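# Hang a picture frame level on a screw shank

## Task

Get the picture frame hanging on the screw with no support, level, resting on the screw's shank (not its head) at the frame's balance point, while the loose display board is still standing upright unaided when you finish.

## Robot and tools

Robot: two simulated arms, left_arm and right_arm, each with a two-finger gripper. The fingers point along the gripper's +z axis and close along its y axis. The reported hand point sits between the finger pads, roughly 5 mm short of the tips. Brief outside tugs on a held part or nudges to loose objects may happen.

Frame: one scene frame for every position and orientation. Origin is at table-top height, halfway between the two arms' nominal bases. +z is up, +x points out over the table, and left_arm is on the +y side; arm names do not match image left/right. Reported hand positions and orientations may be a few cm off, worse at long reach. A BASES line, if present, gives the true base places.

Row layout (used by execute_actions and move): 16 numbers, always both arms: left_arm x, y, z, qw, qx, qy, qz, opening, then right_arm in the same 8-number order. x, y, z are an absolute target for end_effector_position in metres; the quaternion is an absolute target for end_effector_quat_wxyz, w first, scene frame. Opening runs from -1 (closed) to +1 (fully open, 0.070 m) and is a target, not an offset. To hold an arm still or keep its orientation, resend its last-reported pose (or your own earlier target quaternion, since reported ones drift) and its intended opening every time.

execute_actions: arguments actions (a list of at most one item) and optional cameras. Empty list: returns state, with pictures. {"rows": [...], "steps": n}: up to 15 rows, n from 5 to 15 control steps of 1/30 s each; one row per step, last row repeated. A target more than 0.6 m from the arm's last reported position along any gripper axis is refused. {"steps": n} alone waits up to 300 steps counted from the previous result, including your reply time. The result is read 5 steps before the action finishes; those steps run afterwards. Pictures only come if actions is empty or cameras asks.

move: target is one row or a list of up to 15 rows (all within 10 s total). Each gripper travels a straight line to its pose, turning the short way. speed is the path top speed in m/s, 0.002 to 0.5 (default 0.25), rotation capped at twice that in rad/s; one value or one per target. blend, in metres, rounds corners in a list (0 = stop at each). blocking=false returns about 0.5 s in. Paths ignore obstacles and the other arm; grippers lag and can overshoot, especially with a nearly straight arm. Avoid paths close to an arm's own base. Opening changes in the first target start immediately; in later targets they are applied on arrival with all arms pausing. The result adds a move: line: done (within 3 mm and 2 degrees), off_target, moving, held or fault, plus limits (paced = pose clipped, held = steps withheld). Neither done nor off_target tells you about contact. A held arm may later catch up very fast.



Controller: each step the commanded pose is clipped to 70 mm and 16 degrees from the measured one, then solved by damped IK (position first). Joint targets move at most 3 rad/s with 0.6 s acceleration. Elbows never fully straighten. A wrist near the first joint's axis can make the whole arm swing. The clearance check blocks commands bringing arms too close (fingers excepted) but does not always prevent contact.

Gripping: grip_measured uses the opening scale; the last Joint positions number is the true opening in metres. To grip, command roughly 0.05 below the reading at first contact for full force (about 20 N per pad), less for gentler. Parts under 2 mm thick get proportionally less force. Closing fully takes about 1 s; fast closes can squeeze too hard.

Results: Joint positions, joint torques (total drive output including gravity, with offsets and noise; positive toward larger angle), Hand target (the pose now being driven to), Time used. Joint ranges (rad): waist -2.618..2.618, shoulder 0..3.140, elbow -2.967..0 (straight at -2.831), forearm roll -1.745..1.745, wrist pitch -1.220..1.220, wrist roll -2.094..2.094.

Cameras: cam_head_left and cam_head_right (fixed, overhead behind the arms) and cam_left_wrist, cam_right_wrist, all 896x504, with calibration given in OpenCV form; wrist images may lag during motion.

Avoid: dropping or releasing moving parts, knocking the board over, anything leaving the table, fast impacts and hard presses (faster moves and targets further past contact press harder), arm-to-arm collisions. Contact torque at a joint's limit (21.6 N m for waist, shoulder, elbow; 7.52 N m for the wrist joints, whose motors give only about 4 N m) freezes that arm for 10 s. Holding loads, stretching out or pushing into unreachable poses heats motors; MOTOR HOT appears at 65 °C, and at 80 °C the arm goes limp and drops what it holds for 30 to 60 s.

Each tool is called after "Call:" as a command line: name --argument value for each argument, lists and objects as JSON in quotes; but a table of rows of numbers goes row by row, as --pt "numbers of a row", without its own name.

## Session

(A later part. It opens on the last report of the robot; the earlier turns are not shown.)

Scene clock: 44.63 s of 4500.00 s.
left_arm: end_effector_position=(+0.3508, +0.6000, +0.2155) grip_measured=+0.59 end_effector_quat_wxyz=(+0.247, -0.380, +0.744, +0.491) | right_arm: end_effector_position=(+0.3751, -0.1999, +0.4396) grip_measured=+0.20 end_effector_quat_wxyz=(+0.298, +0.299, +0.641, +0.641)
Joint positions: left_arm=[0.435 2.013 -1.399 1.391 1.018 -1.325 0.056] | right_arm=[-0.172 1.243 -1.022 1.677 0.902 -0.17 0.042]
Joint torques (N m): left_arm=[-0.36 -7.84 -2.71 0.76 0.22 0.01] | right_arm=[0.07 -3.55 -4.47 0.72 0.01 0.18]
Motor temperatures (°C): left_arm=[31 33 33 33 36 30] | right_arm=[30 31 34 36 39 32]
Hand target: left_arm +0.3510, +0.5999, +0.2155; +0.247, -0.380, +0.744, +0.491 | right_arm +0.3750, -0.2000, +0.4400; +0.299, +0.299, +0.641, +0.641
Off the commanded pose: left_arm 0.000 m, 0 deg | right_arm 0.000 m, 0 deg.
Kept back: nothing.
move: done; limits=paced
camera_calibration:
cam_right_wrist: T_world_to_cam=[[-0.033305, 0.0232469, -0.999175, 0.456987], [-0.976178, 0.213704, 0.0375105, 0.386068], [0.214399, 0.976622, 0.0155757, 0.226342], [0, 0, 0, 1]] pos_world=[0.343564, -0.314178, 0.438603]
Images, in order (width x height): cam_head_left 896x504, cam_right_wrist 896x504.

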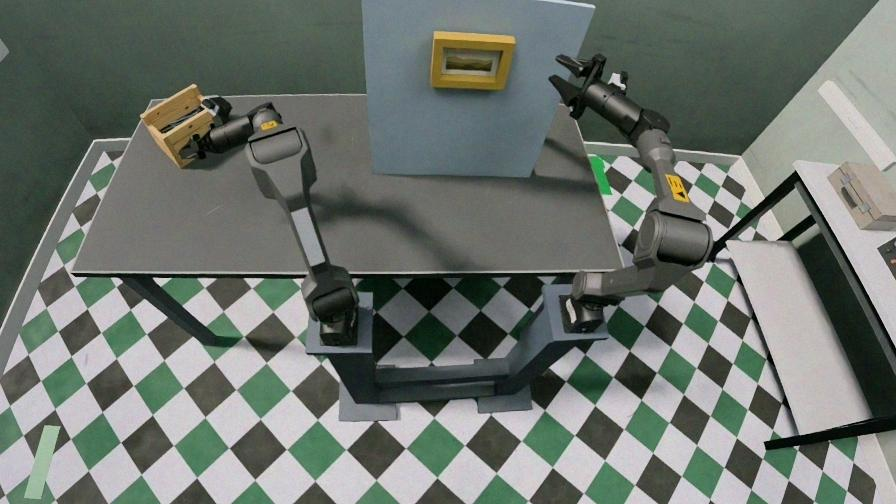

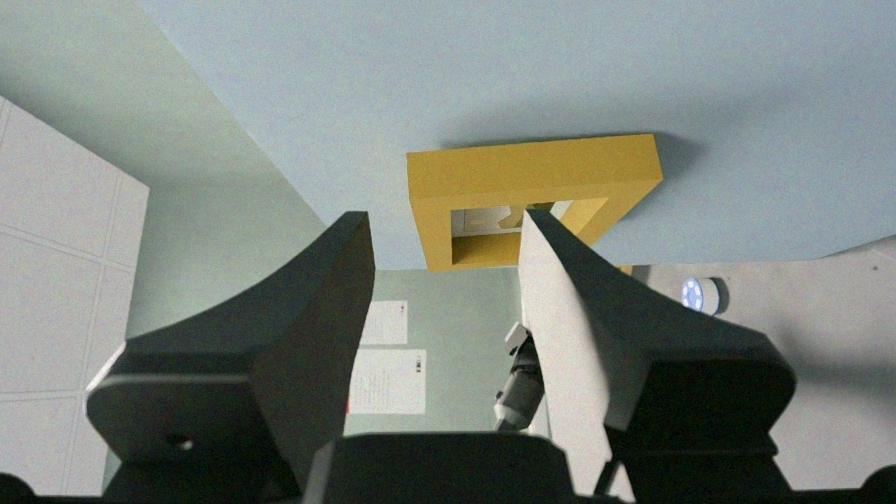

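Call:
move --pt "0.3510 0.5999 0.2155 0.247 -0.380 0.744 0.491 0.59 0.31 -0.11 0.50 0.45 0.17 0.85 0.2 0.2" --pt "0.3510 0.5999 0.2155 0.247 -0.380 0.744 0.491 0.59 0.405 -0.034 0.495 0.4226 0.0 0.9063 0.0 0.2" --speed '[0.4, 0.25]' --blend '[0.03, 0]' --cameras '["cam_right_wrist"]'

Call:
zoom_image --camera "cam_right_wrist" --region '[300, 0, 600, 260]'

Scene clock: 49.83 s of 4500.00 s.
left_arm: end_effector_position=(+0.3508, +0.6000, +0.2155) grip_measured=+0.59 end_effector_quat_wxyz=(+0.247, -0.380, +0.744, +0.491) | right_arm: end_effector_position=(+0.4053, -0.0341, +0.4945) grip_measured=+0.20 end_effector_quat_wxyz=(+0.526, -0.036, +0.846, +0.077)
Joint positions: left_arm=[0.435 2.013 -1.399 1.391 1.018 -1.325 0.056] | right_arm=[0.892 1.821 -2.312 -0.649 1.216 0.699 0.042]
Joint torques (N m): left_arm=[-0.27 -7.75 -2.62 0.77 0.17 0] | right_arm=[0.81 -7.93 -3.11 -0.73 -0.36 0.25]
Motor temperatures (°C): left_arm=[31 33 33 33 36 30] | right_arm=[30 31 34 36 39 32]
Hand target: left_arm +0.3510, +0.5999, +0.2155; +0.247, -0.380, +0.744, +0.491 | right_arm +0.4050, -0.0342, +0.4946; +0.526, -0.036, +0.846, +0.077
Off the commanded pose: left_arm 0.000 m, 0 deg | right_arm 0.001 m, 17 deg; orientation clipped.
joint sent to its limit (right arm) — joint 5 (wrist pitch), upper limit.
Kept back: nothing.
move: off_target (right_arm); limits=paced
camera_calibration:
cam_right_wrist: T_world_to_cam=[[0.115319, -0.985818, -0.121916, -0.019457], [-0.896725, -0.0505198, -0.439695, 0.572869], [0.427301, 0.16003, -0.889834, 0.39061], [0, 0, 0, 1]] pos_world=[0.349042, -0.0527492, 0.597093]
Images, in order (width x height): cam_right_wrist 896x504.

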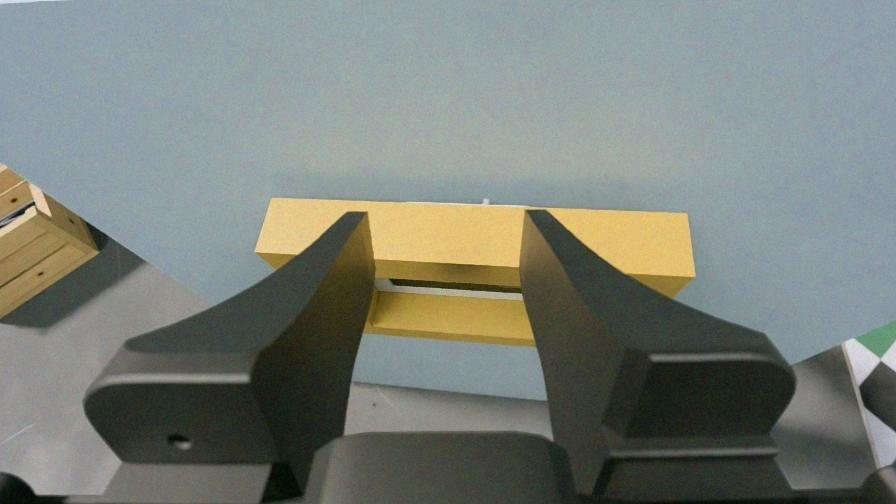

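Scaled by 1.680 from the camera's 896x504 image, which has a finer 1280x720 frame.

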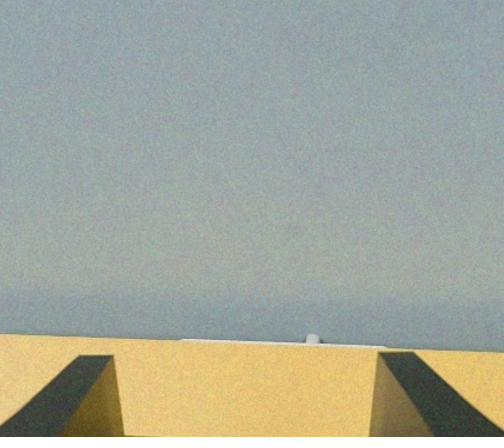

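Call:
zoom_image --camera "cam_right_wrist" --region '[440, 180, 540, 230]'

Scaled by 5.040 from the camera's 896x504 image, which has a finer 1280x720 frame.

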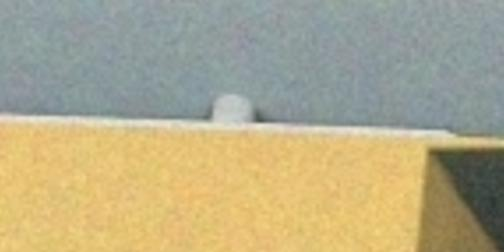

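Call:
finished_scene --scene 1

The scene is finished: the task was done.


## Next scene

The same job, from a new start.

Call:
execute_actions --actions '[]' --cameras '["all"]'

Call:
zoom_image --camera "cam_head_left" --region '[340, 0, 640, 200]'

Call:
zoom_image --camera "cam_head_right" --region '[320, 0, 620, 200]'

Scene clock: 0.00 s of 4500.00 s.
left_arm: end_effector_position=(+0.4202, +0.3387, +0.3327) grip_measured=+0.98 end_effector_quat_wxyz=(+0.569, -0.093, +0.773, -0.263) | right_arm: end_effector_position=(+0.0592, +0.1070, +0.2848) grip_measured=+0.98 end_effector_quat_wxyz=(-0.315, +0.854, -0.247, -0.332)
Joint positions: left_arm=[0.682 1.54 -1.063 -1.578 0.957 1.346 0.069] | right_arm=[1.098 1.584 -1.251 0.984 0.989 -1.935 0.069]
Joint torques (N m): no reading
Motor temperatures (°C): left_arm=[30 31 32 32 35 30] | right_arm=[29 30 33 34 38 31]
Hand target: left_arm +0.4202, +0.3387, +0.3327; +0.569, -0.093, +0.773, -0.263 | right_arm +0.0592, +0.1070, +0.2848; -0.315, +0.854, -0.247, -0.332
camera_calibration:
cam_left_wrist: T_world_to_cam=[[-0.138706, -0.855818, 0.498333, 0.185907], [-0.798703, -0.200837, -0.56722, 0.592892], [0.585521, -0.476697, -0.655687, 0.255288], [0, 0, 0, 1]] pos_world=[0.349855, 0.399872, 0.411046]
cam_right_wrist: T_world_to_cam=[[0.659874, 0.664269, 0.351161, -0.209506], [0.748517, -0.621891, -0.230161, 0.0814786], [0.0654945, 0.414727, -0.907586, 0.32858], [0, 0, 0, 1]] pos_world=[0.0557395, 0.0535684, 0.390538]

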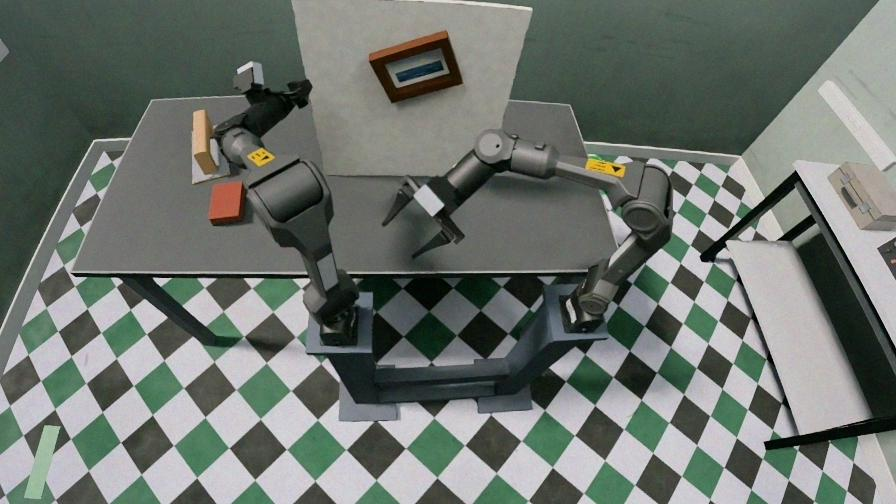

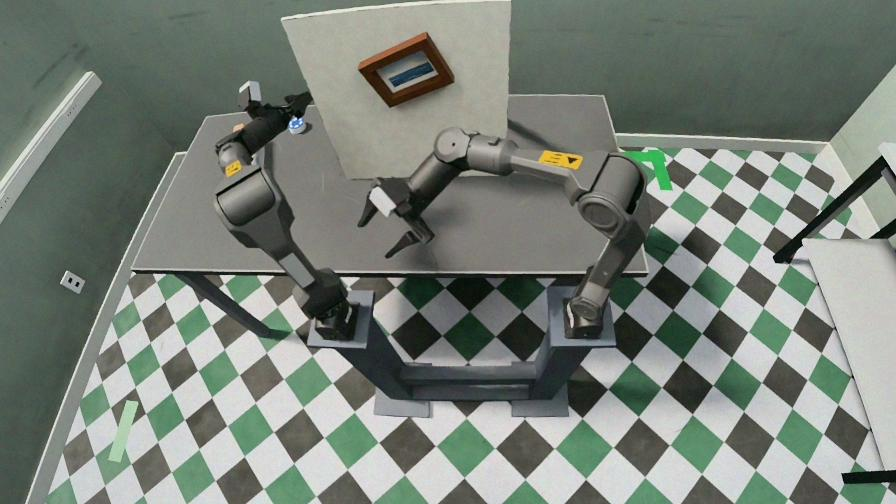

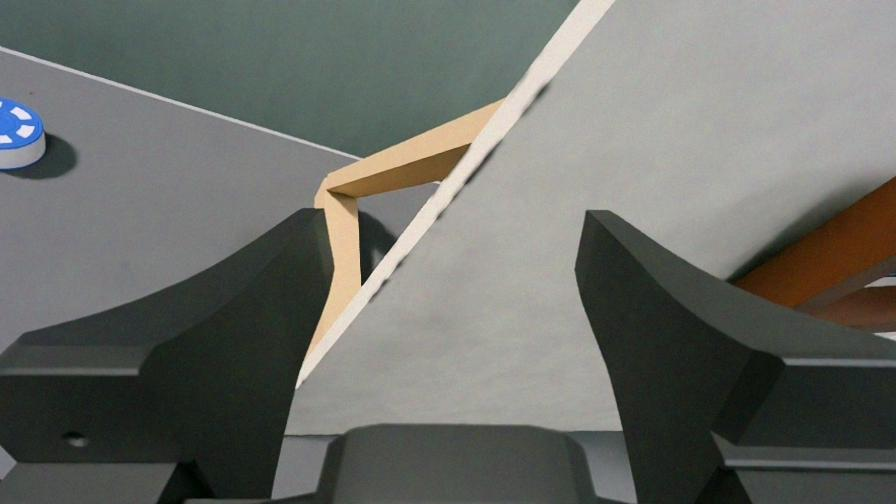

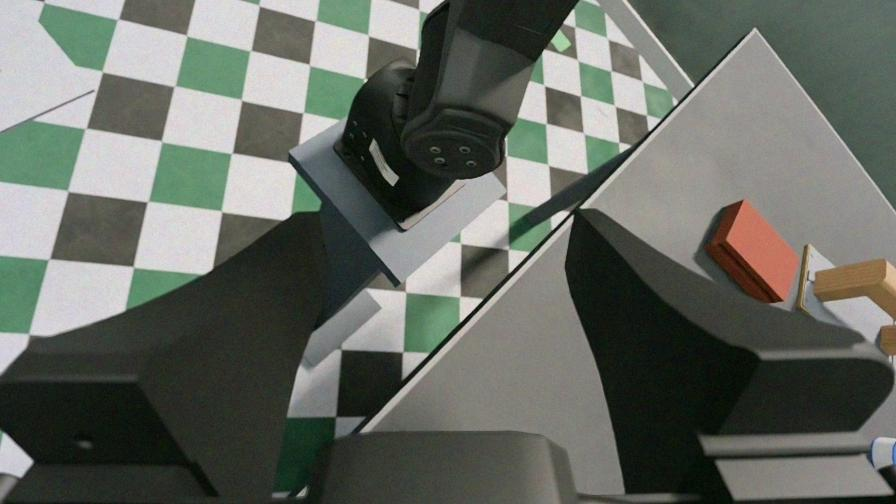

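Scaled by 1.680 from the camera's 896x504 image, which has a finer 1280x720 frame.

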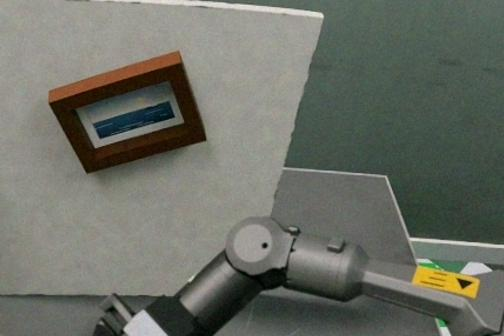

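Scaled by 1.680 from the camera's 896x504 image, which has a finer 1280x720 frame.

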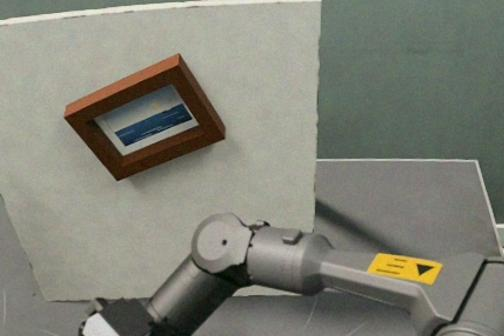

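Call:
move --target '[0.33, 0.19, 0.40, 0.5, -0.5, 0.5, -0.5, 0.3, 0.30, -0.30, 0.28, -0.4565, 0.4628, -0.7591, -0.032, 0.98]' --speed 0.45 --cameras '["cam_head_left", "cam_left_wrist"]'

Call:
zoom_image --camera "cam_left_wrist" --region '[250, 80, 700, 440]'

Scene clock: 4.63 s of 4500.00 s.
left_arm: end_effector_position=(+0.3299, +0.1896, +0.4003) grip_measured=+0.30 end_effector_quat_wxyz=(+0.500, -0.500, +0.500, -0.501) | right_arm: end_effector_position=(+0.3001, -0.3000, +0.2799) grip_measured=+0.98 end_effector_quat_wxyz=(+0.456, -0.463, +0.759, +0.032)
Joint positions: left_arm=[-0.413 0.936 -0.675 -1.196 -0.45 -0.412 0.046] | right_arm=[-0.595 1.166 -0.842 0.992 1.164 -2.055 0.069]
Joint torques (N m): left_arm=[0.66 -1.37 -3.04 0.32 -0.59 0.11] | right_arm=[-0.48 -3.16 -3.44 0.71 0.12 0.28]
Motor temperatures (°C): left_arm=[30 31 32 32 35 29] | right_arm=[29 30 33 34 38 31]
Hand target: left_arm +0.3300, +0.1900, +0.4000; +0.500, -0.500, +0.500, -0.500 | right_arm +0.3000, -0.3000, +0.2800; +0.457, -0.463, +0.759, +0.032
Off the commanded pose: left_arm 0.001 m, 0 deg | right_arm 0.000 m, 0 deg.
Kept back: nothing.
move: done
camera_calibration:
cam_left_wrist: T_world_to_cam=[[0.0225613, -0.0104956, 0.99969, -0.402084], [-0.561144, -0.827708, 0.00397414, 0.341046], [0.82741, -0.56106, -0.0245637, -0.0350317], [0, 0, 0, 1]] pos_world=[0.229433, 0.258411, 0.399744]
Images, in order (width x height): cam_head_left 896x504, cam_left_wrist 896x504.

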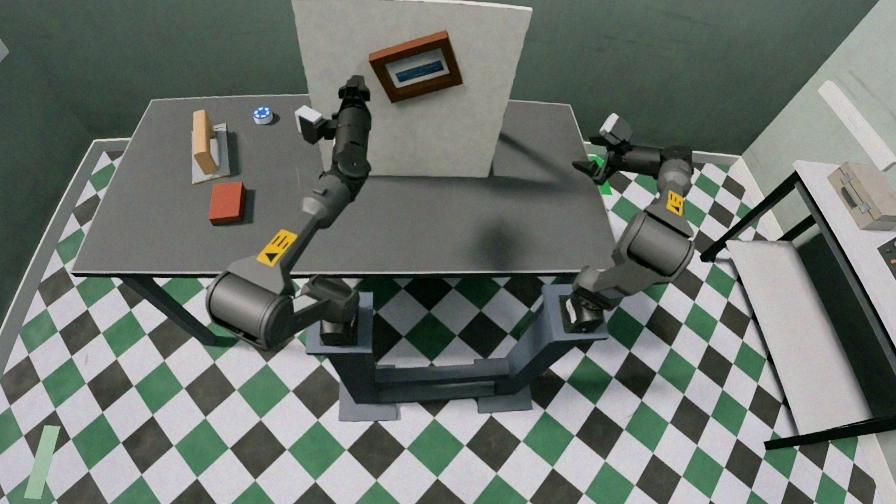

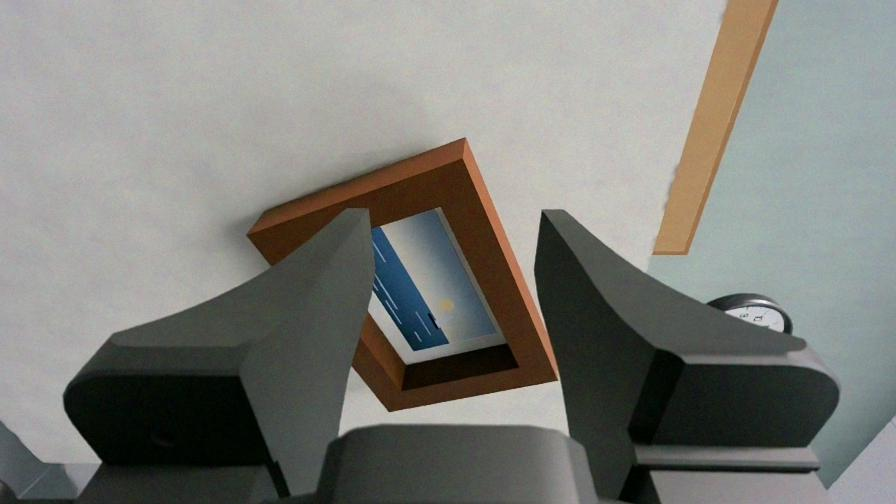

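Scaled by 1.120 from the camera's 896x504 image, which has a finer 1280x720 frame.

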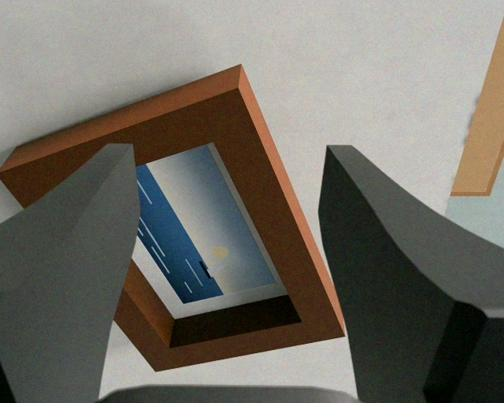

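Call:
move --target '[0.34, 0.08, 0.429, 0.40305, -0.581, 0.40305, -0.581, 0.3, 0.30, -0.30, 0.28, -0.4565, 0.4628, -0.7591, -0.032, 0.98]' --speed 0.3 --cameras '["cam_left_wrist"]'

Call:
zoom_image --camera "cam_left_wrist" --region '[200, 0, 650, 400]'

Scene clock: 7.73 s of 4500.00 s.
left_arm: end_effector_position=(+0.3404, +0.0792, +0.4288) grip_measured=+0.30 end_effector_quat_wxyz=(-0.403, +0.581, -0.403, +0.581) | right_arm: end_effector_position=(+0.3001, -0.3000, +0.2799) grip_measured=+0.98 end_effector_quat_wxyz=(+0.456, -0.463, +0.759, +0.032)
Joint positions: left_arm=[-0.933 1.237 -0.974 -1.444 -0.949 -0.574 0.046] | right_arm=[-0.595 1.166 -0.842 0.992 1.164 -2.055 0.069]
Joint torques (N m): left_arm=[0.29 -4.79 -2.37 0.61 -0.24 0.1] | right_arm=[-0.46 -3.14 -3.39 0.73 0.11 0.27]
Motor temperatures (°C): left_arm=[30 31 32 32 35 29] | right_arm=[29 30 33 34 38 31]
Hand target: left_arm +0.3400, +0.0800, +0.4290; -0.403, +0.581, -0.403, +0.581 | right_arm +0.3000, -0.3000, +0.2800; +0.457, -0.463, +0.759, +0.032
Off the commanded pose: left_arm 0.001 m, 0 deg | right_arm 0.000 m, 0 deg.
Kept back: nothing.
move: done
camera_calibration:
cam_left_wrist: T_world_to_cam=[[0.0238553, 0.339751, 0.940213, -0.4346], [-0.560228, -0.774392, 0.294045, 0.126507], [0.827995, -0.533748, 0.171864, -0.191544], [0, 0, 0, 1]] pos_world=[0.239837, 0.143385, 0.404337]
Images, in order (width x height): cam_left_wrist 896x504.

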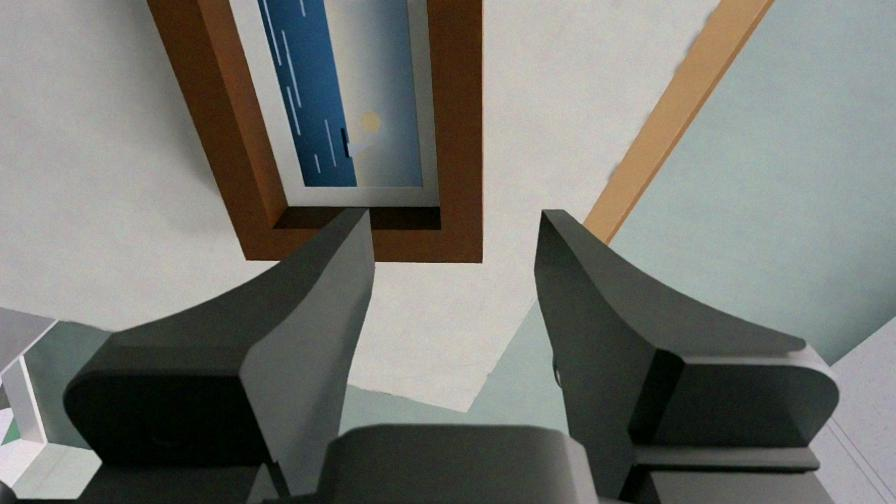

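Scaled by 1.120 from the camera's 896x504 image, which has a finer 1280x720 frame.

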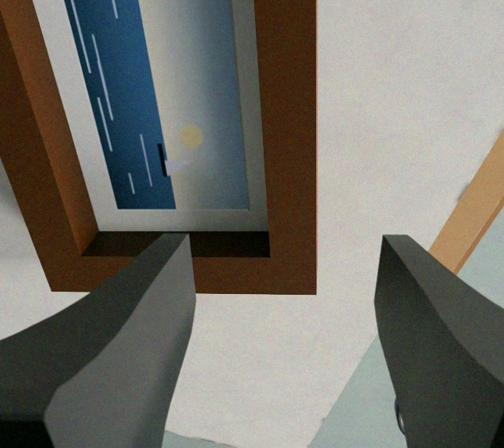

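Call:
move --target '[0.406, 0.0775, 0.4291, 0.39541, -0.58622, 0.39541, -0.58622, 0.3, 0.30, -0.30, 0.28, -0.4565, 0.4628, -0.7591, -0.032, 0.98]' --speed 0.2 --cameras '["cam_left_wrist"]'

Call:
zoom_image --camera "cam_left_wrist" --region '[250, 0, 650, 400]'

Scene clock: 10.13 s of 4500.00 s.
left_arm: end_effector_position=(+0.4068, +0.0774, +0.4286) grip_measured=+0.30 end_effector_quat_wxyz=(-0.396, +0.586, -0.396, +0.586) | right_arm: end_effector_position=(+0.3001, -0.3000, +0.2799) grip_measured=+0.98 end_effector_quat_wxyz=(+0.456, -0.463, +0.759, +0.032)
Joint positions: left_arm=[-0.714 1.404 -1.119 -1.352 -0.742 -0.677 0.045] | right_arm=[-0.595 1.166 -0.842 0.992 1.164 -2.055 0.069]
Joint torques (N m): left_arm=[-0.87 -6.24 -2.83 0.46 -0.67 0.03] | right_arm=[-0.5 -3.09 -3.43 0.74 0.1 0.24]
Motor temperatures (°C): left_arm=[30 31 32 32 35 29] | right_arm=[29 30 33 34 38 31]
Hand target: left_arm +0.4060, +0.0775, +0.4291; -0.395, +0.586, -0.395, +0.586 | right_arm +0.3000, -0.3000, +0.2800; +0.457, -0.463, +0.759, +0.032
Off the commanded pose: left_arm 0.001 m, 0 deg | right_arm 0.000 m, 0 deg.
Kept back: nothing.
move: done
camera_calibration:
cam_left_wrist: T_world_to_cam=[[0.0238408, 0.363624, 0.931241, -0.433416], [-0.559327, -0.767217, 0.313896, 0.152938], [0.828604, -0.528351, 0.185093, -0.253823], [0, 0, 0, 1]] pos_world=[0.306194, 0.140829, 0.402589]
Images, in order (width x height): cam_left_wrist 896x504.

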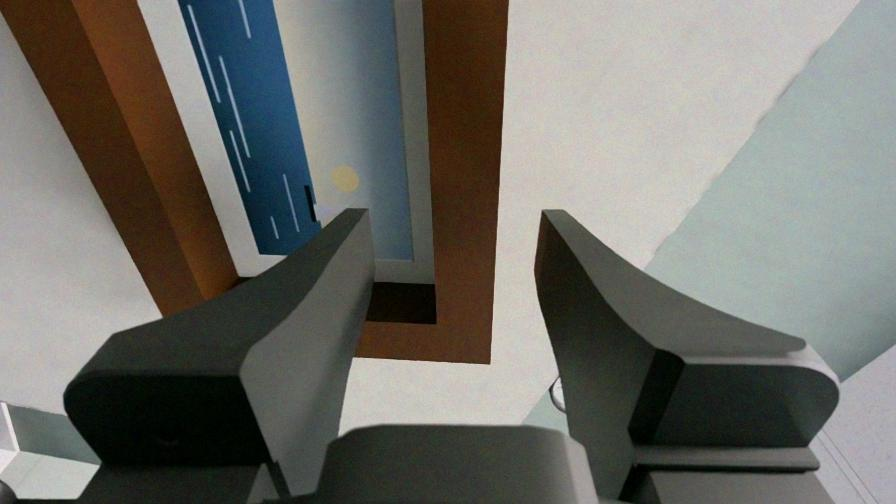

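Scaled by 1.260 from the camera's 896x504 image, which has a finer 1280x720 frame.

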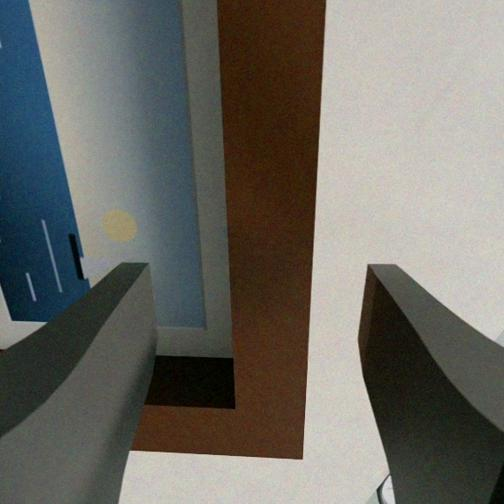

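Call:
move --pt "0.429 0.0784 0.4312 0.39541 -0.58622 0.39541 -0.58622 0.3 0.30 -0.30 0.28 -0.4565 0.4628 -0.7591 -0.032 0.98" --pt "0.429 0.0784 0.4312 0.39541 -0.58622 0.39541 -0.58622 -0.52 0.30 -0.30 0.28 -0.4565 0.4628 -0.7591 -0.032 0.98" --speed 0.1 --cameras '["cam_left_wrist", "cam_head_left"]'

Scene clock: 13.20 s of 4500.00 s.
left_arm: end_effector_position=(+0.4292, +0.0787, +0.4315) grip_measured=-0.44 end_effector_quat_wxyz=(-0.396, +0.586, -0.395, +0.586) | right_arm: end_effector_position=(+0.3001, -0.3000, +0.2799) grip_measured=+0.98 end_effector_quat_wxyz=(+0.456, -0.463, +0.759, +0.032)
Joint positions: left_arm=[-0.653 1.461 -1.186 -1.333 -0.683 -0.685 0.019] | right_arm=[-0.595 1.166 -0.842 0.992 1.164 -2.055 0.069]
Joint torques (N m): left_arm=[-0.91 -5.72 -1.95 0.08 -0.17 -0.12] | right_arm=[-0.43 -3.03 -3.43 0.74 0.09 0.22]
Motor temperatures (°C): left_arm=[30 31 32 32 35 29] | right_arm=[29 30 33 34 38 31]
Hand target: left_arm +0.4290, +0.0784, +0.4312; -0.395, +0.586, -0.395, +0.586 | right_arm +0.3000, -0.3000, +0.2800; +0.457, -0.463, +0.759, +0.032
Off the commanded pose: left_arm 0.001 m, 0 deg | right_arm 0.000 m, 0 deg.
Kept back: nothing.
move: done
camera_calibration:
cam_left_wrist: T_world_to_cam=[[0.0217622, 0.363225, 0.931447, -0.436319], [-0.559471, -0.767705, 0.312444, 0.166337], [0.828564, -0.527918, 0.186507, -0.272852], [0, 0, 0, 1]] pos_world=[0.328631, 0.142136, 0.405326]
Images, in order (width x height): cam_head_left 896x504, cam_left_wrist 896x504.

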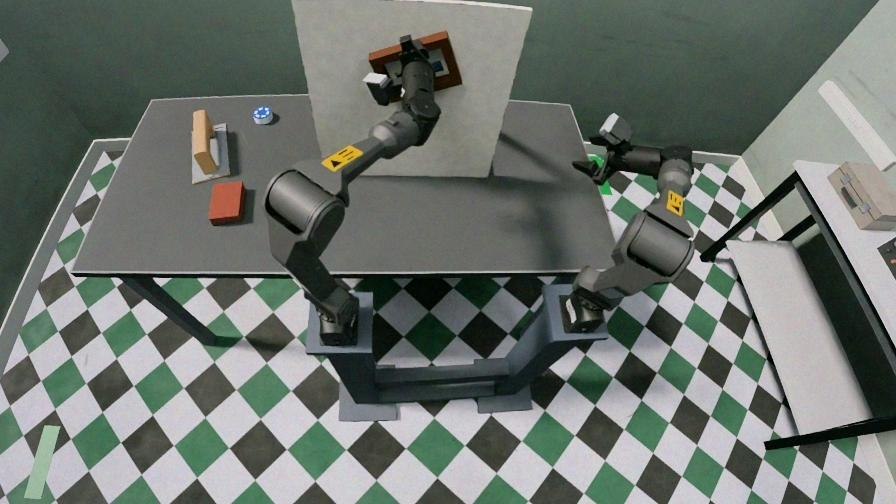

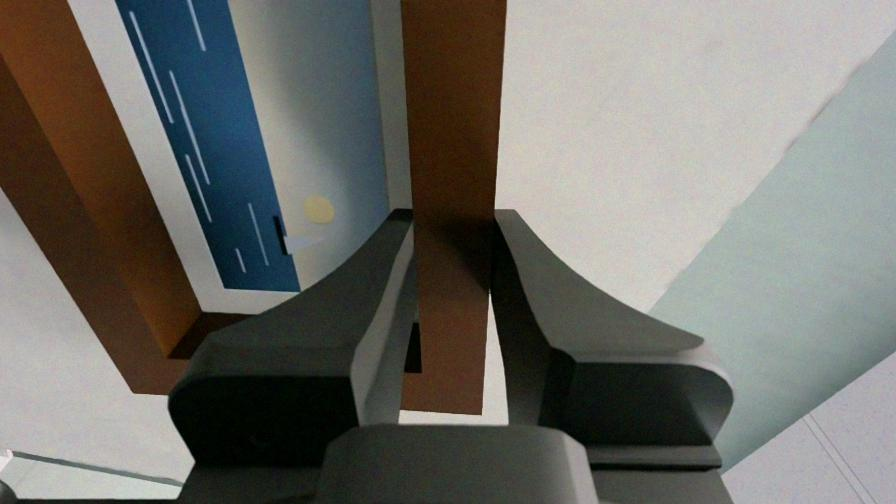

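Call:
move --pt "0.429 0.0784 0.4370 0.39541 -0.58622 0.39541 -0.58622 -0.52 0.30 -0.30 0.28 -0.4565 0.4628 -0.7591 -0.032 0.98" --pt "0.4293 0.0555 0.4370 0.5 -0.5 0.5 -0.5 -0.52 0.30 -0.30 0.28 -0.4565 0.4628 -0.7591 -0.032 0.98" --pt "0.4296 0.0555 0.4318 0.5 -0.5 0.5 -0.5 -0.52 0.30 -0.30 0.28 -0.4565 0.4628 -0.7591 -0.032 0.98" --speed '[0.05, 0.12, 0.03]' --cameras '["cam_left_wrist"]'

Scene clock: 17.50 s of 4500.00 s.
left_arm: end_effector_position=(+0.4295, +0.0550, +0.4321) grip_measured=-0.45 end_effector_quat_wxyz=(+0.500, -0.500, +0.500, -0.501) | right_arm: end_effector_position=(+0.3001, -0.3000, +0.2799) grip_measured=+0.98 end_effector_quat_wxyz=(+0.456, -0.463, +0.759, +0.032)
Joint positions: left_arm=[-0.72 1.513 -1.244 -1.368 -0.743 -0.273 0.019] | right_arm=[-0.595 1.166 -0.842 0.992 1.164 -2.055 0.069]
Joint torques (N m): left_arm=[1.05 -5.56 -3.28 0.83 -0.72 0.16] | right_arm=[-0.44 -2.99 -3.47 0.76 0.07 0.19]
Motor temperatures (°C): left_arm=[30 31 32 32 35 29] | right_arm=[29 30 33 34 38 31]
Hand target: left_arm +0.4296, +0.0555, +0.4318; +0.500, -0.500, +0.500, -0.500 | right_arm +0.3000, -0.3000, +0.2800; +0.457, -0.463, +0.759, +0.032
Off the commanded pose: left_arm 0.001 m, 0 deg | right_arm 0.000 m, 0 deg.
Kept back: nothing.
move: done
camera_calibration:
cam_left_wrist: T_world_to_cam=[[0.0226728, -0.0103925, 0.999689, -0.437537], [-0.56118, -0.827684, 0.00412309, 0.285395], [0.827383, -0.561099, -0.0245979, -0.192155], [0, 0, 0, 1]] pos_world=[0.329064, 0.123852, 0.431497]
Images, in order (width x height): cam_left_wrist 896x504.

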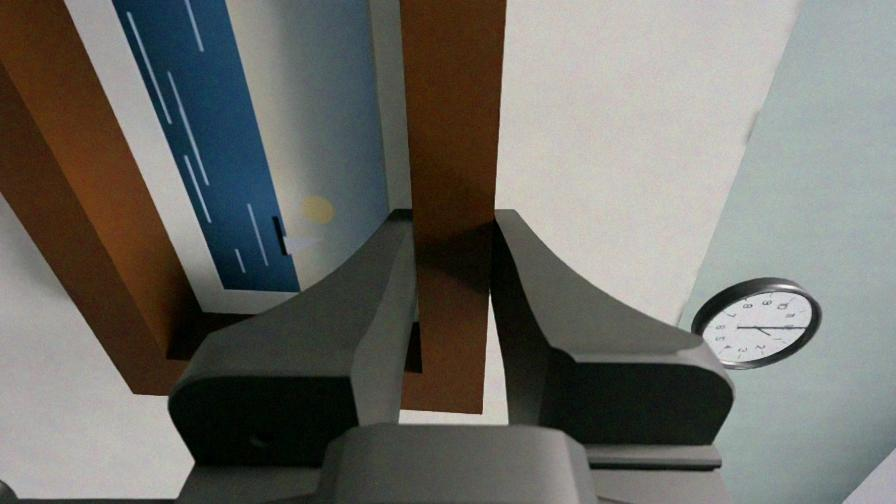

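Call:
move --target '[0.4298, 0.0555, 0.4300, 0.5, -0.5, 0.5, -0.5, -0.52, 0.30, -0.30, 0.28, -0.4565, 0.4628, -0.7591, -0.032, 0.98]' --speed 0.03 --cameras '[]'

Scene clock: 18.43 s of 4500.00 s.
left_arm: end_effector_position=(+0.4296, +0.0556, +0.4305) grip_measured=-0.45 end_effector_quat_wxyz=(+0.500, -0.500, +0.500, -0.500) | right_arm: end_effector_position=(+0.3001, -0.3000, +0.2799) grip_measured=+0.98 end_effector_quat_wxyz=(+0.456, -0.463, +0.759, +0.032)
Joint positions: left_arm=[-0.719 1.513 -1.238 -1.361 -0.744 -0.282 0.019] | right_arm=[-0.595 1.166 -0.842 0.992 1.164 -2.055 0.069]
Joint torques (N m): left_arm=[1.15 -4.83 -3.2 1.03 -0.62 -0.08] | right_arm=[-0.47 -2.99 -3.49 0.76 0.07 0.18]
Motor temperatures (°C): left_arm=[30 31 32 32 35 29] | right_arm=[29 30 33 34 38 31]
Hand target: left_arm +0.4298, +0.0555, +0.4300; +0.500, -0.500, +0.500, -0.500 | right_arm +0.3000, -0.3000, +0.2800; +0.457, -0.463, +0.759, +0.032
Off the commanded pose: left_arm 0.001 m, 0 deg | right_arm 0.000 m, 0 deg.
Kept back: nothing.
move: done
No camera images: "cameras" was empty.

Call:
move --target '[0.4298, 0.0555, 0.4286, 0.5, -0.5, 0.5, -0.5, -0.52, 0.30, -0.30, 0.28, -0.4565, 0.4628, -0.7591, -0.032, 0.98]' --speed 0.03 --cameras '["cam_head_left"]'

Scene clock: 19.37 s of 4500.00 s.
left_arm: end_effector_position=(+0.4296, +0.0553, +0.4290) grip_measured=-0.45 end_effector_quat_wxyz=(+0.500, -0.500, +0.500, -0.501) | right_arm: end_effector_position=(+0.3001, -0.3000, +0.2799) grip_measured=+0.98 end_effector_quat_wxyz=(+0.456, -0.463, +0.759, +0.032)
Joint positions: left_arm=[-0.719 1.514 -1.233 -1.355 -0.744 -0.29 0.019] | right_arm=[-0.595 1.166 -0.842 0.992 1.164 -2.055 0.069]
Joint torques (N m): left_arm=[1.01 -5.21 -3.07 1.04 -0.68 -0.04] | right_arm=[-0.46 -2.99 -3.49 0.77 0.07 0.18]
Motor temperatures (°C): left_arm=[30 31 32 32 35 29] | right_arm=[29 30 33 34 38 31]
Hand target: left_arm +0.4298, +0.0555, +0.4286; +0.500, -0.500, +0.500, -0.500 | right_arm +0.3000, -0.3000, +0.2800; +0.457, -0.463, +0.759, +0.032
Off the commanded pose: left_arm 0.000 m, 0 deg | right_arm 0.000 m, 0 deg.
Kept back: nothing.
move: done
Images, in order (width x height): cam_head_left 896x504.

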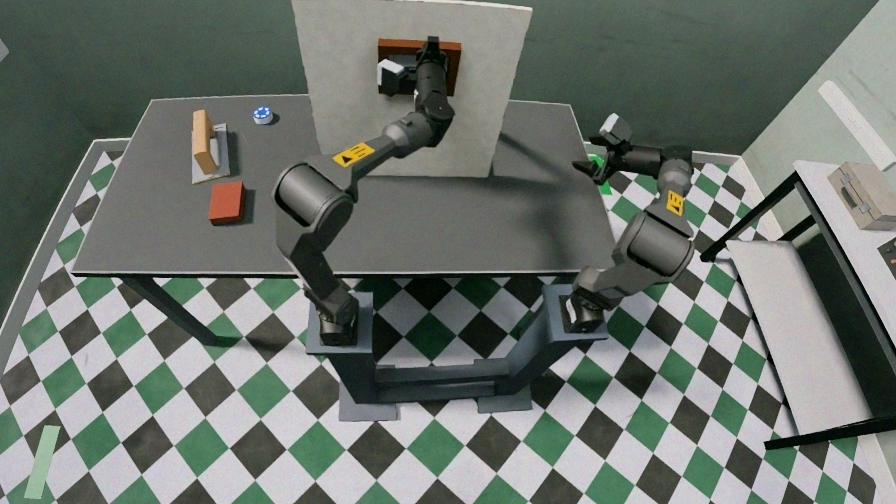

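Call:
move --target '[0.4298, 0.0555, 0.4270, 0.5, -0.5, 0.5, -0.5, -0.52, 0.30, -0.30, 0.28, -0.4565, 0.4628, -0.7591, -0.032, 0.98]' --speed 0.03 --cameras '[]'

Call:
zoom_image --camera "cam_head_left" --region '[350, 20, 490, 120]'

Scene clock: 20.40 s of 4500.00 s.
left_arm: end_effector_position=(+0.4295, +0.0557, +0.4282) grip_measured=-0.45 end_effector_quat_wxyz=(+0.500, -0.500, +0.499, -0.501) | right_arm: end_effector_position=(+0.3001, -0.3000, +0.2799) grip_measured=+0.98 end_effector_quat_wxyz=(+0.456, -0.463, +0.759, +0.032)
Joint positions: left_arm=[-0.719 1.514 -1.228 -1.348 -0.747 -0.299 0.019] | right_arm=[-0.595 1.166 -0.842 0.992 1.164 -2.055 0.069]
Joint torques (N m): left_arm=[0.43 -4.93 -2.42 0.58 -0.16 -0.14] | right_arm=[-0.46 -2.96 -3.47 0.76 0.06 0.17]
Motor temperatures (°C): left_arm=[30 31 32 32 35 29] | right_arm=[29 30 33 34 38 31]
Hand target: left_arm +0.4298, +0.0555, +0.4270; +0.500, -0.500, +0.500, -0.500 | right_arm +0.3000, -0.3000, +0.2800; +0.457, -0.463, +0.759, +0.032
Off the commanded pose: left_arm 0.001 m, 0 deg | right_arm 0.000 m, 0 deg.
Kept back: nothing.
move: done
No camera images: "cameras" was empty.

Scaled by 3.600 from the camera's 896x504 image, which has a finer 1280x720 frame.

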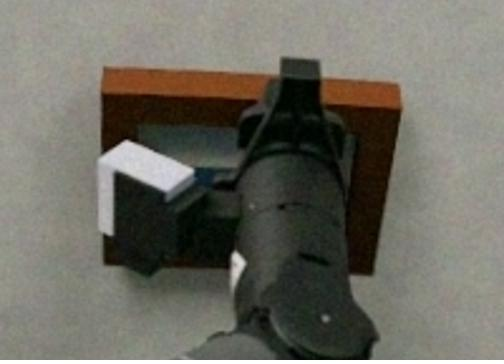

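Call:
move --target '[0.4298, 0.0557, 0.4260, 0.5, -0.5, 0.5, -0.5, -0.52, 0.30, -0.30, 0.28, -0.4565, 0.4628, -0.7591, -0.032, 0.98]' --speed 0.03 --cameras '[]'

Scene clock: 21.33 s of 4500.00 s.
left_arm: end_effector_position=(+0.4296, +0.0559, +0.4273) grip_measured=-0.44 end_effector_quat_wxyz=(+0.500, -0.500, +0.499, -0.501) | right_arm: end_effector_position=(+0.3001, -0.3000, +0.2799) grip_measured=+0.98 end_effector_quat_wxyz=(+0.456, -0.463, +0.759, +0.032)
Joint positions: left_arm=[-0.718 1.514 -1.224 -1.343 -0.747 -0.305 0.019] | right_arm=[-0.595 1.166 -0.842 0.992 1.164 -2.055 0.069]
Joint torques (N m): left_arm=[-0.66 -4.24 -0.55 -0.17 0.51 -0.2] | right_arm=[-0.46 -2.93 -3.45 0.76 0.05 0.16]
Motor temperatures (°C): left_arm=[30 31 32 32 35 29] | right_arm=[29 30 33 34 38 31]
Hand target: left_arm +0.4298, +0.0557, +0.4260; +0.500, -0.500, +0.500, -0.500 | right_arm +0.3000, -0.3000, +0.2800; +0.457, -0.463, +0.759, +0.032
Off the commanded pose: left_arm 0.001 m, 0 deg | right_arm 0.000 m, 0 deg.
Kept back: nothing.
move: done
No camera images: "cameras" was empty.

Call:
move --pt "0.4296 0.0559 0.4300 0.5 -0.5 0.5 -0.5 -0.52 0.30 -0.30 0.28 -0.4565 0.4628 -0.7591 -0.032 0.98" --pt "0.4298 0.0572 0.4300 0.5 -0.5 0.5 -0.5 -0.52 0.30 -0.30 0.28 -0.4565 0.4628 -0.7591 -0.032 0.98" --pt "0.4298 0.0572 0.4266 0.5 -0.5 0.5 -0.5 -0.52 0.30 -0.30 0.28 -0.4565 0.4628 -0.7591 -0.032 0.98" --speed '[0.04, 0.04, 0.03]' --cameras '[]'

Scene clock: 22.50 s of 4500.00 s.
left_arm: end_effector_position=(+0.4298, +0.0557, +0.4266) grip_measured=-0.44 end_effector_quat_wxyz=(+0.500, -0.499, +0.501, -0.501) | right_arm: end_effector_position=(+0.3001, -0.3000, +0.2799) grip_measured=+0.98 end_effector_quat_wxyz=(+0.456, -0.463, +0.759, +0.032)
Joint positions: left_arm=[-0.716 1.513 -1.222 -1.342 -0.741 -0.304 0.019] | right_arm=[-0.595 1.166 -0.842 0.992 1.164 -2.055 0.069]
Joint torques (N m): left_arm=[0.75 -5.81 -1.06 -0.25 -0.54 -0.07] | right_arm=[-0.49 -2.93 -3.44 0.78 0.06 0.16]
Motor temperatures (°C): left_arm=[30 31 32 32 35 29] | right_arm=[29 30 33 34 38 31]
Hand target: left_arm +0.4298, +0.0572, +0.4266; +0.500, -0.500, +0.500, -0.500 | right_arm +0.3000, -0.3000, +0.2800; +0.457, -0.463, +0.759, +0.032
Off the commanded pose: left_arm 0.001 m, 0 deg | right_arm 0.000 m, 0 deg.
Kept back: nothing.
move: done
No camera images: "cameras" was empty.

Call:
move --pt "0.4297 0.0557 0.4266 0.5 -0.5 0.5 -0.5 -0.52 0.30 -0.30 0.28 -0.4565 0.4628 -0.7591 -0.032 0.98" --pt "0.4297 0.0557 0.4266 0.5 -0.5 0.5 -0.5 0.2 0.30 -0.30 0.28 -0.4565 0.4628 -0.7591 -0.032 0.98" --pt "0.37 0.0557 0.4266 0.5 -0.5 0.5 -0.5 0.2 0.30 -0.30 0.28 -0.4565 0.4628 -0.7591 -0.032 0.98" --pt "0.33 0.19 0.40 0.5 -0.5 0.5 -0.5 0.2 0.30 -0.30 0.28 -0.4565 0.4628 -0.7591 -0.032 0.98" --speed '[0.1, 0.1, 0.15, 0.3]' --blend '[0, 0, 0.02, 0]' --cameras '["cam_left_wrist", "cam_head_left", "cam_head_right"]'

Call:
zoom_image --camera "cam_left_wrist" --region '[200, 100, 600, 500]'

Scene clock: 25.50 s of 4500.00 s.
left_arm: end_effector_position=(+0.3300, +0.1900, +0.4006) grip_measured=+0.20 end_effector_quat_wxyz=(+0.500, -0.500, +0.499, -0.501) | right_arm: end_effector_position=(+0.3001, -0.3000, +0.2799) grip_measured=+0.98 end_effector_quat_wxyz=(+0.456, -0.463, +0.759, +0.032)
Joint positions: left_arm=[-0.411 0.937 -0.676 -1.196 -0.45 -0.413 0.042] | right_arm=[-0.595 1.166 -0.842 0.992 1.164 -2.055 0.069]
Joint torques (N m): left_arm=[-0.69 -2.28 -2.38 0.22 -0.74 0.11] | right_arm=[-0.46 -2.9 -3.48 0.78 0.05 0.13]
Motor temperatures (°C): left_arm=[30 31 32 32 35 29] | right_arm=[29 30 33 34 38 31]
Hand target: left_arm +0.3300, +0.1900, +0.4000; +0.500, -0.500, +0.500, -0.500 | right_arm +0.3000, -0.3000, +0.2800; +0.457, -0.463, +0.759, +0.032
Off the commanded pose: left_arm 0.001 m, 0 deg | right_arm 0.000 m, 0 deg.
Kept back: nothing.
move: done
camera_calibration:
cam_left_wrist: T_world_to_cam=[[0.0219716, -0.0101185, 0.999707, -0.402212], [-0.560093, -0.82842, 0.00392486, 0.341275], [0.828138, -0.560015, -0.023869, -0.0355815], [0, 0, 0, 1]] pos_world=[0.229449, 0.258723, 0.399906]
Images, in order (width x height): cam_head_left 896x504, cam_head_right 896x504, cam_left_wrist 896x504.

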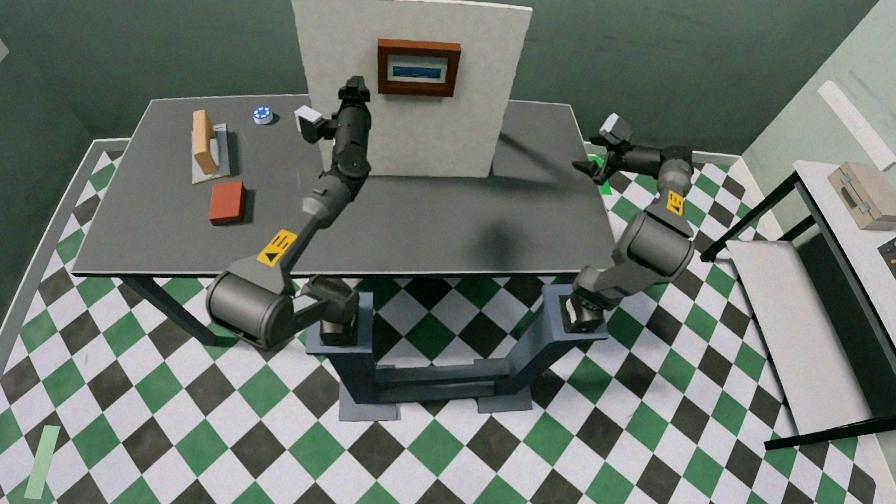

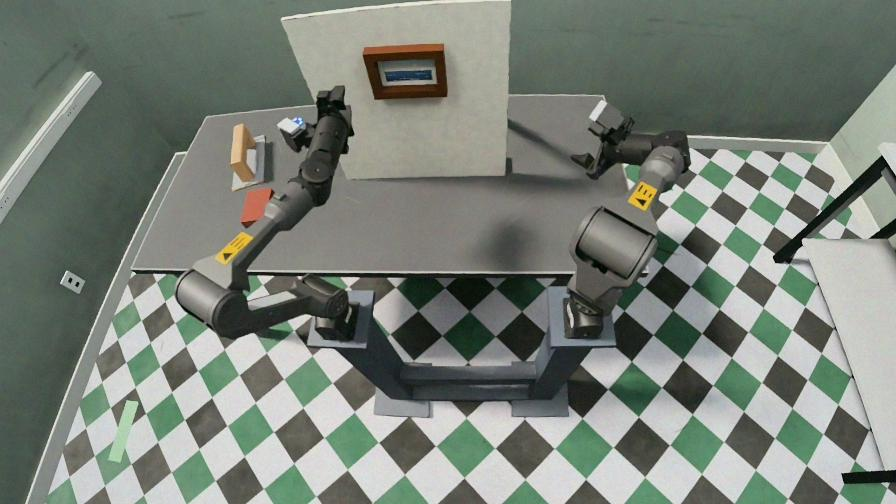

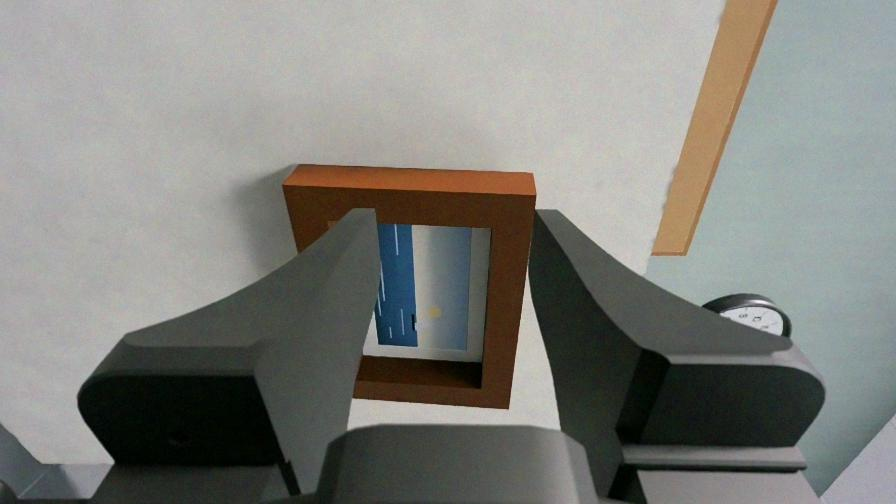

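Scaled by 1.260 from the camera's 896x504 image, which has a finer 1280x720 frame.

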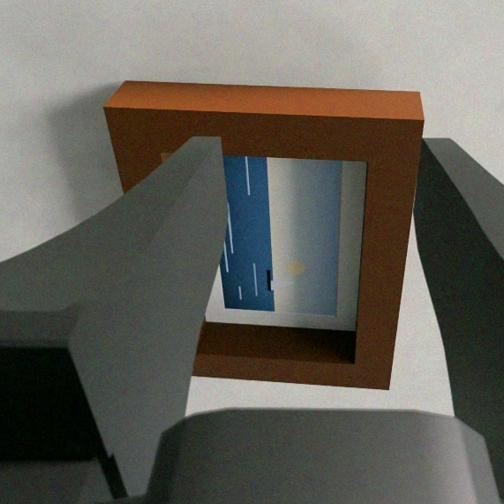

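Call:
zoom_image --camera "cam_head_right" --region '[270, 0, 530, 190]'

Call:
wait --seconds 0.3 --cameras '["cam_left_wrist"]'

Call:
zoom_image --camera "cam_left_wrist" --region '[200, 100, 600, 500]'

Scaled by 1.938 from the camera's 896x504 image, which has a finer 1280x720 frame.

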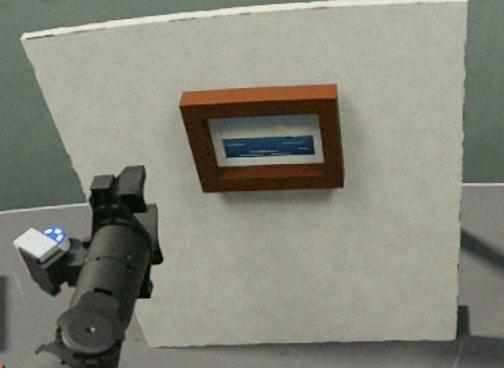

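Scene clock: 27.40 s of 4500.00 s.
left_arm: end_effector_position=(+0.3300, +0.1900, +0.4002) grip_measured=+0.20 end_effector_quat_wxyz=(+0.500, -0.500, +0.500, -0.500) | right_arm: end_effector_position=(+0.3001, -0.3000, +0.2799) grip_measured=+0.98 end_effector_quat_wxyz=(+0.456, -0.463, +0.759, +0.032)
Joint positions: left_arm=[-0.411 0.937 -0.675 -1.196 -0.45 -0.412 0.042] | right_arm=[-0.595 1.166 -0.842 0.992 1.164 -2.055 0.069]
Joint torques (N m): left_arm=[-0.62 -1.16 -2.8 0.27 -0.77 0.07] | right_arm=[-0.47 -2.92 -3.49 0.79 0.04 0.11]
Motor temperatures (°C): left_arm=[30 31 32 32 35 29] | right_arm=[29 30 33 34 38 31]
Hand target: left_arm +0.3300, +0.1900, +0.4000; +0.500, -0.500, +0.500, -0.500 | right_arm +0.3000, -0.3000, +0.2800; +0.457, -0.463, +0.759, +0.032
Off the commanded pose: left_arm 0.000 m, 0 deg | right_arm 0.000 m, 0 deg.
Steps of this call (1-57: nothing new was sent). Readings (end_effector_position of left_arm | right_arm):
1: (+0.3300, +0.1900, +0.4006) | (+0.3001, -0.3000, +0.2799)
2: (+0.3300, +0.1900, +0.4006) | (+0.3001, -0.3000, +0.2799)
4: (+0.3300, +0.1900, +0.4006) | (+0.3001, -0.3000, +0.2799)
8: (+0.3300, +0.1900, +0.4006) | (+0.3001, -0.3000, +0.2799)
57: the state above
camera_calibration:
cam_left_wrist: T_world_to_cam=[[0.0227694, -0.0113612, 0.999676, -0.401831], [-0.56009, -0.828425, 0.00334205, 0.341506], [0.828119, -0.559984, -0.0252261, -0.035029], [0, 0, 0, 1]] pos_world=[0.229432, 0.258731, 0.399675]
Images, in order (width x height): cam_left_wrist 896x504.

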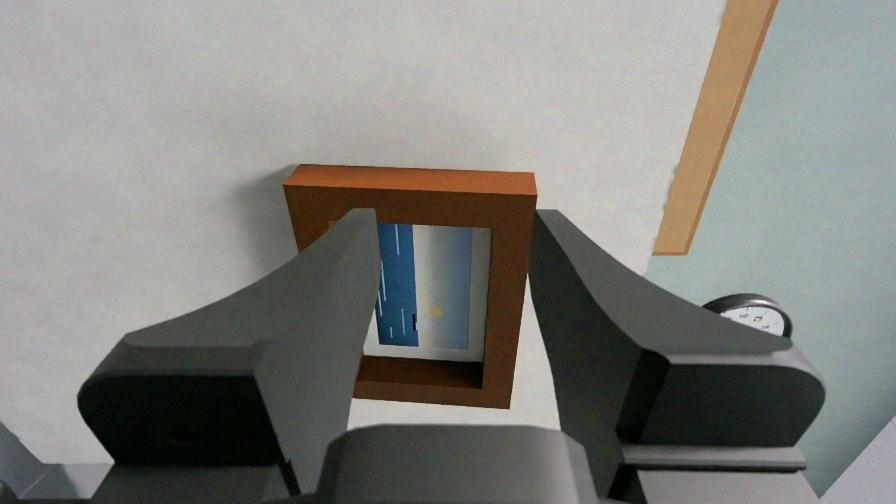

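Scaled by 1.260 from the camera's 896x504 image, which has a finer 1280x720 frame.

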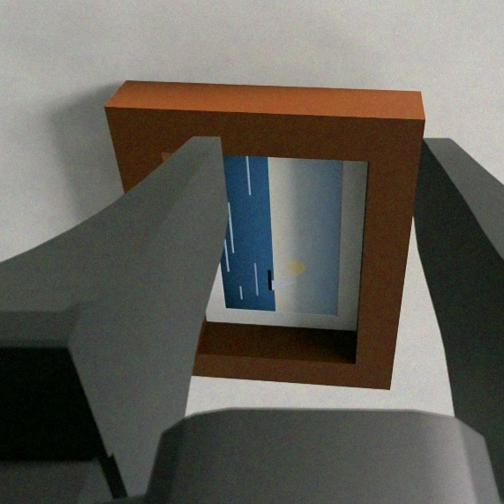

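Call:
finished_scene --scene 2

The scene is finished: the task was done.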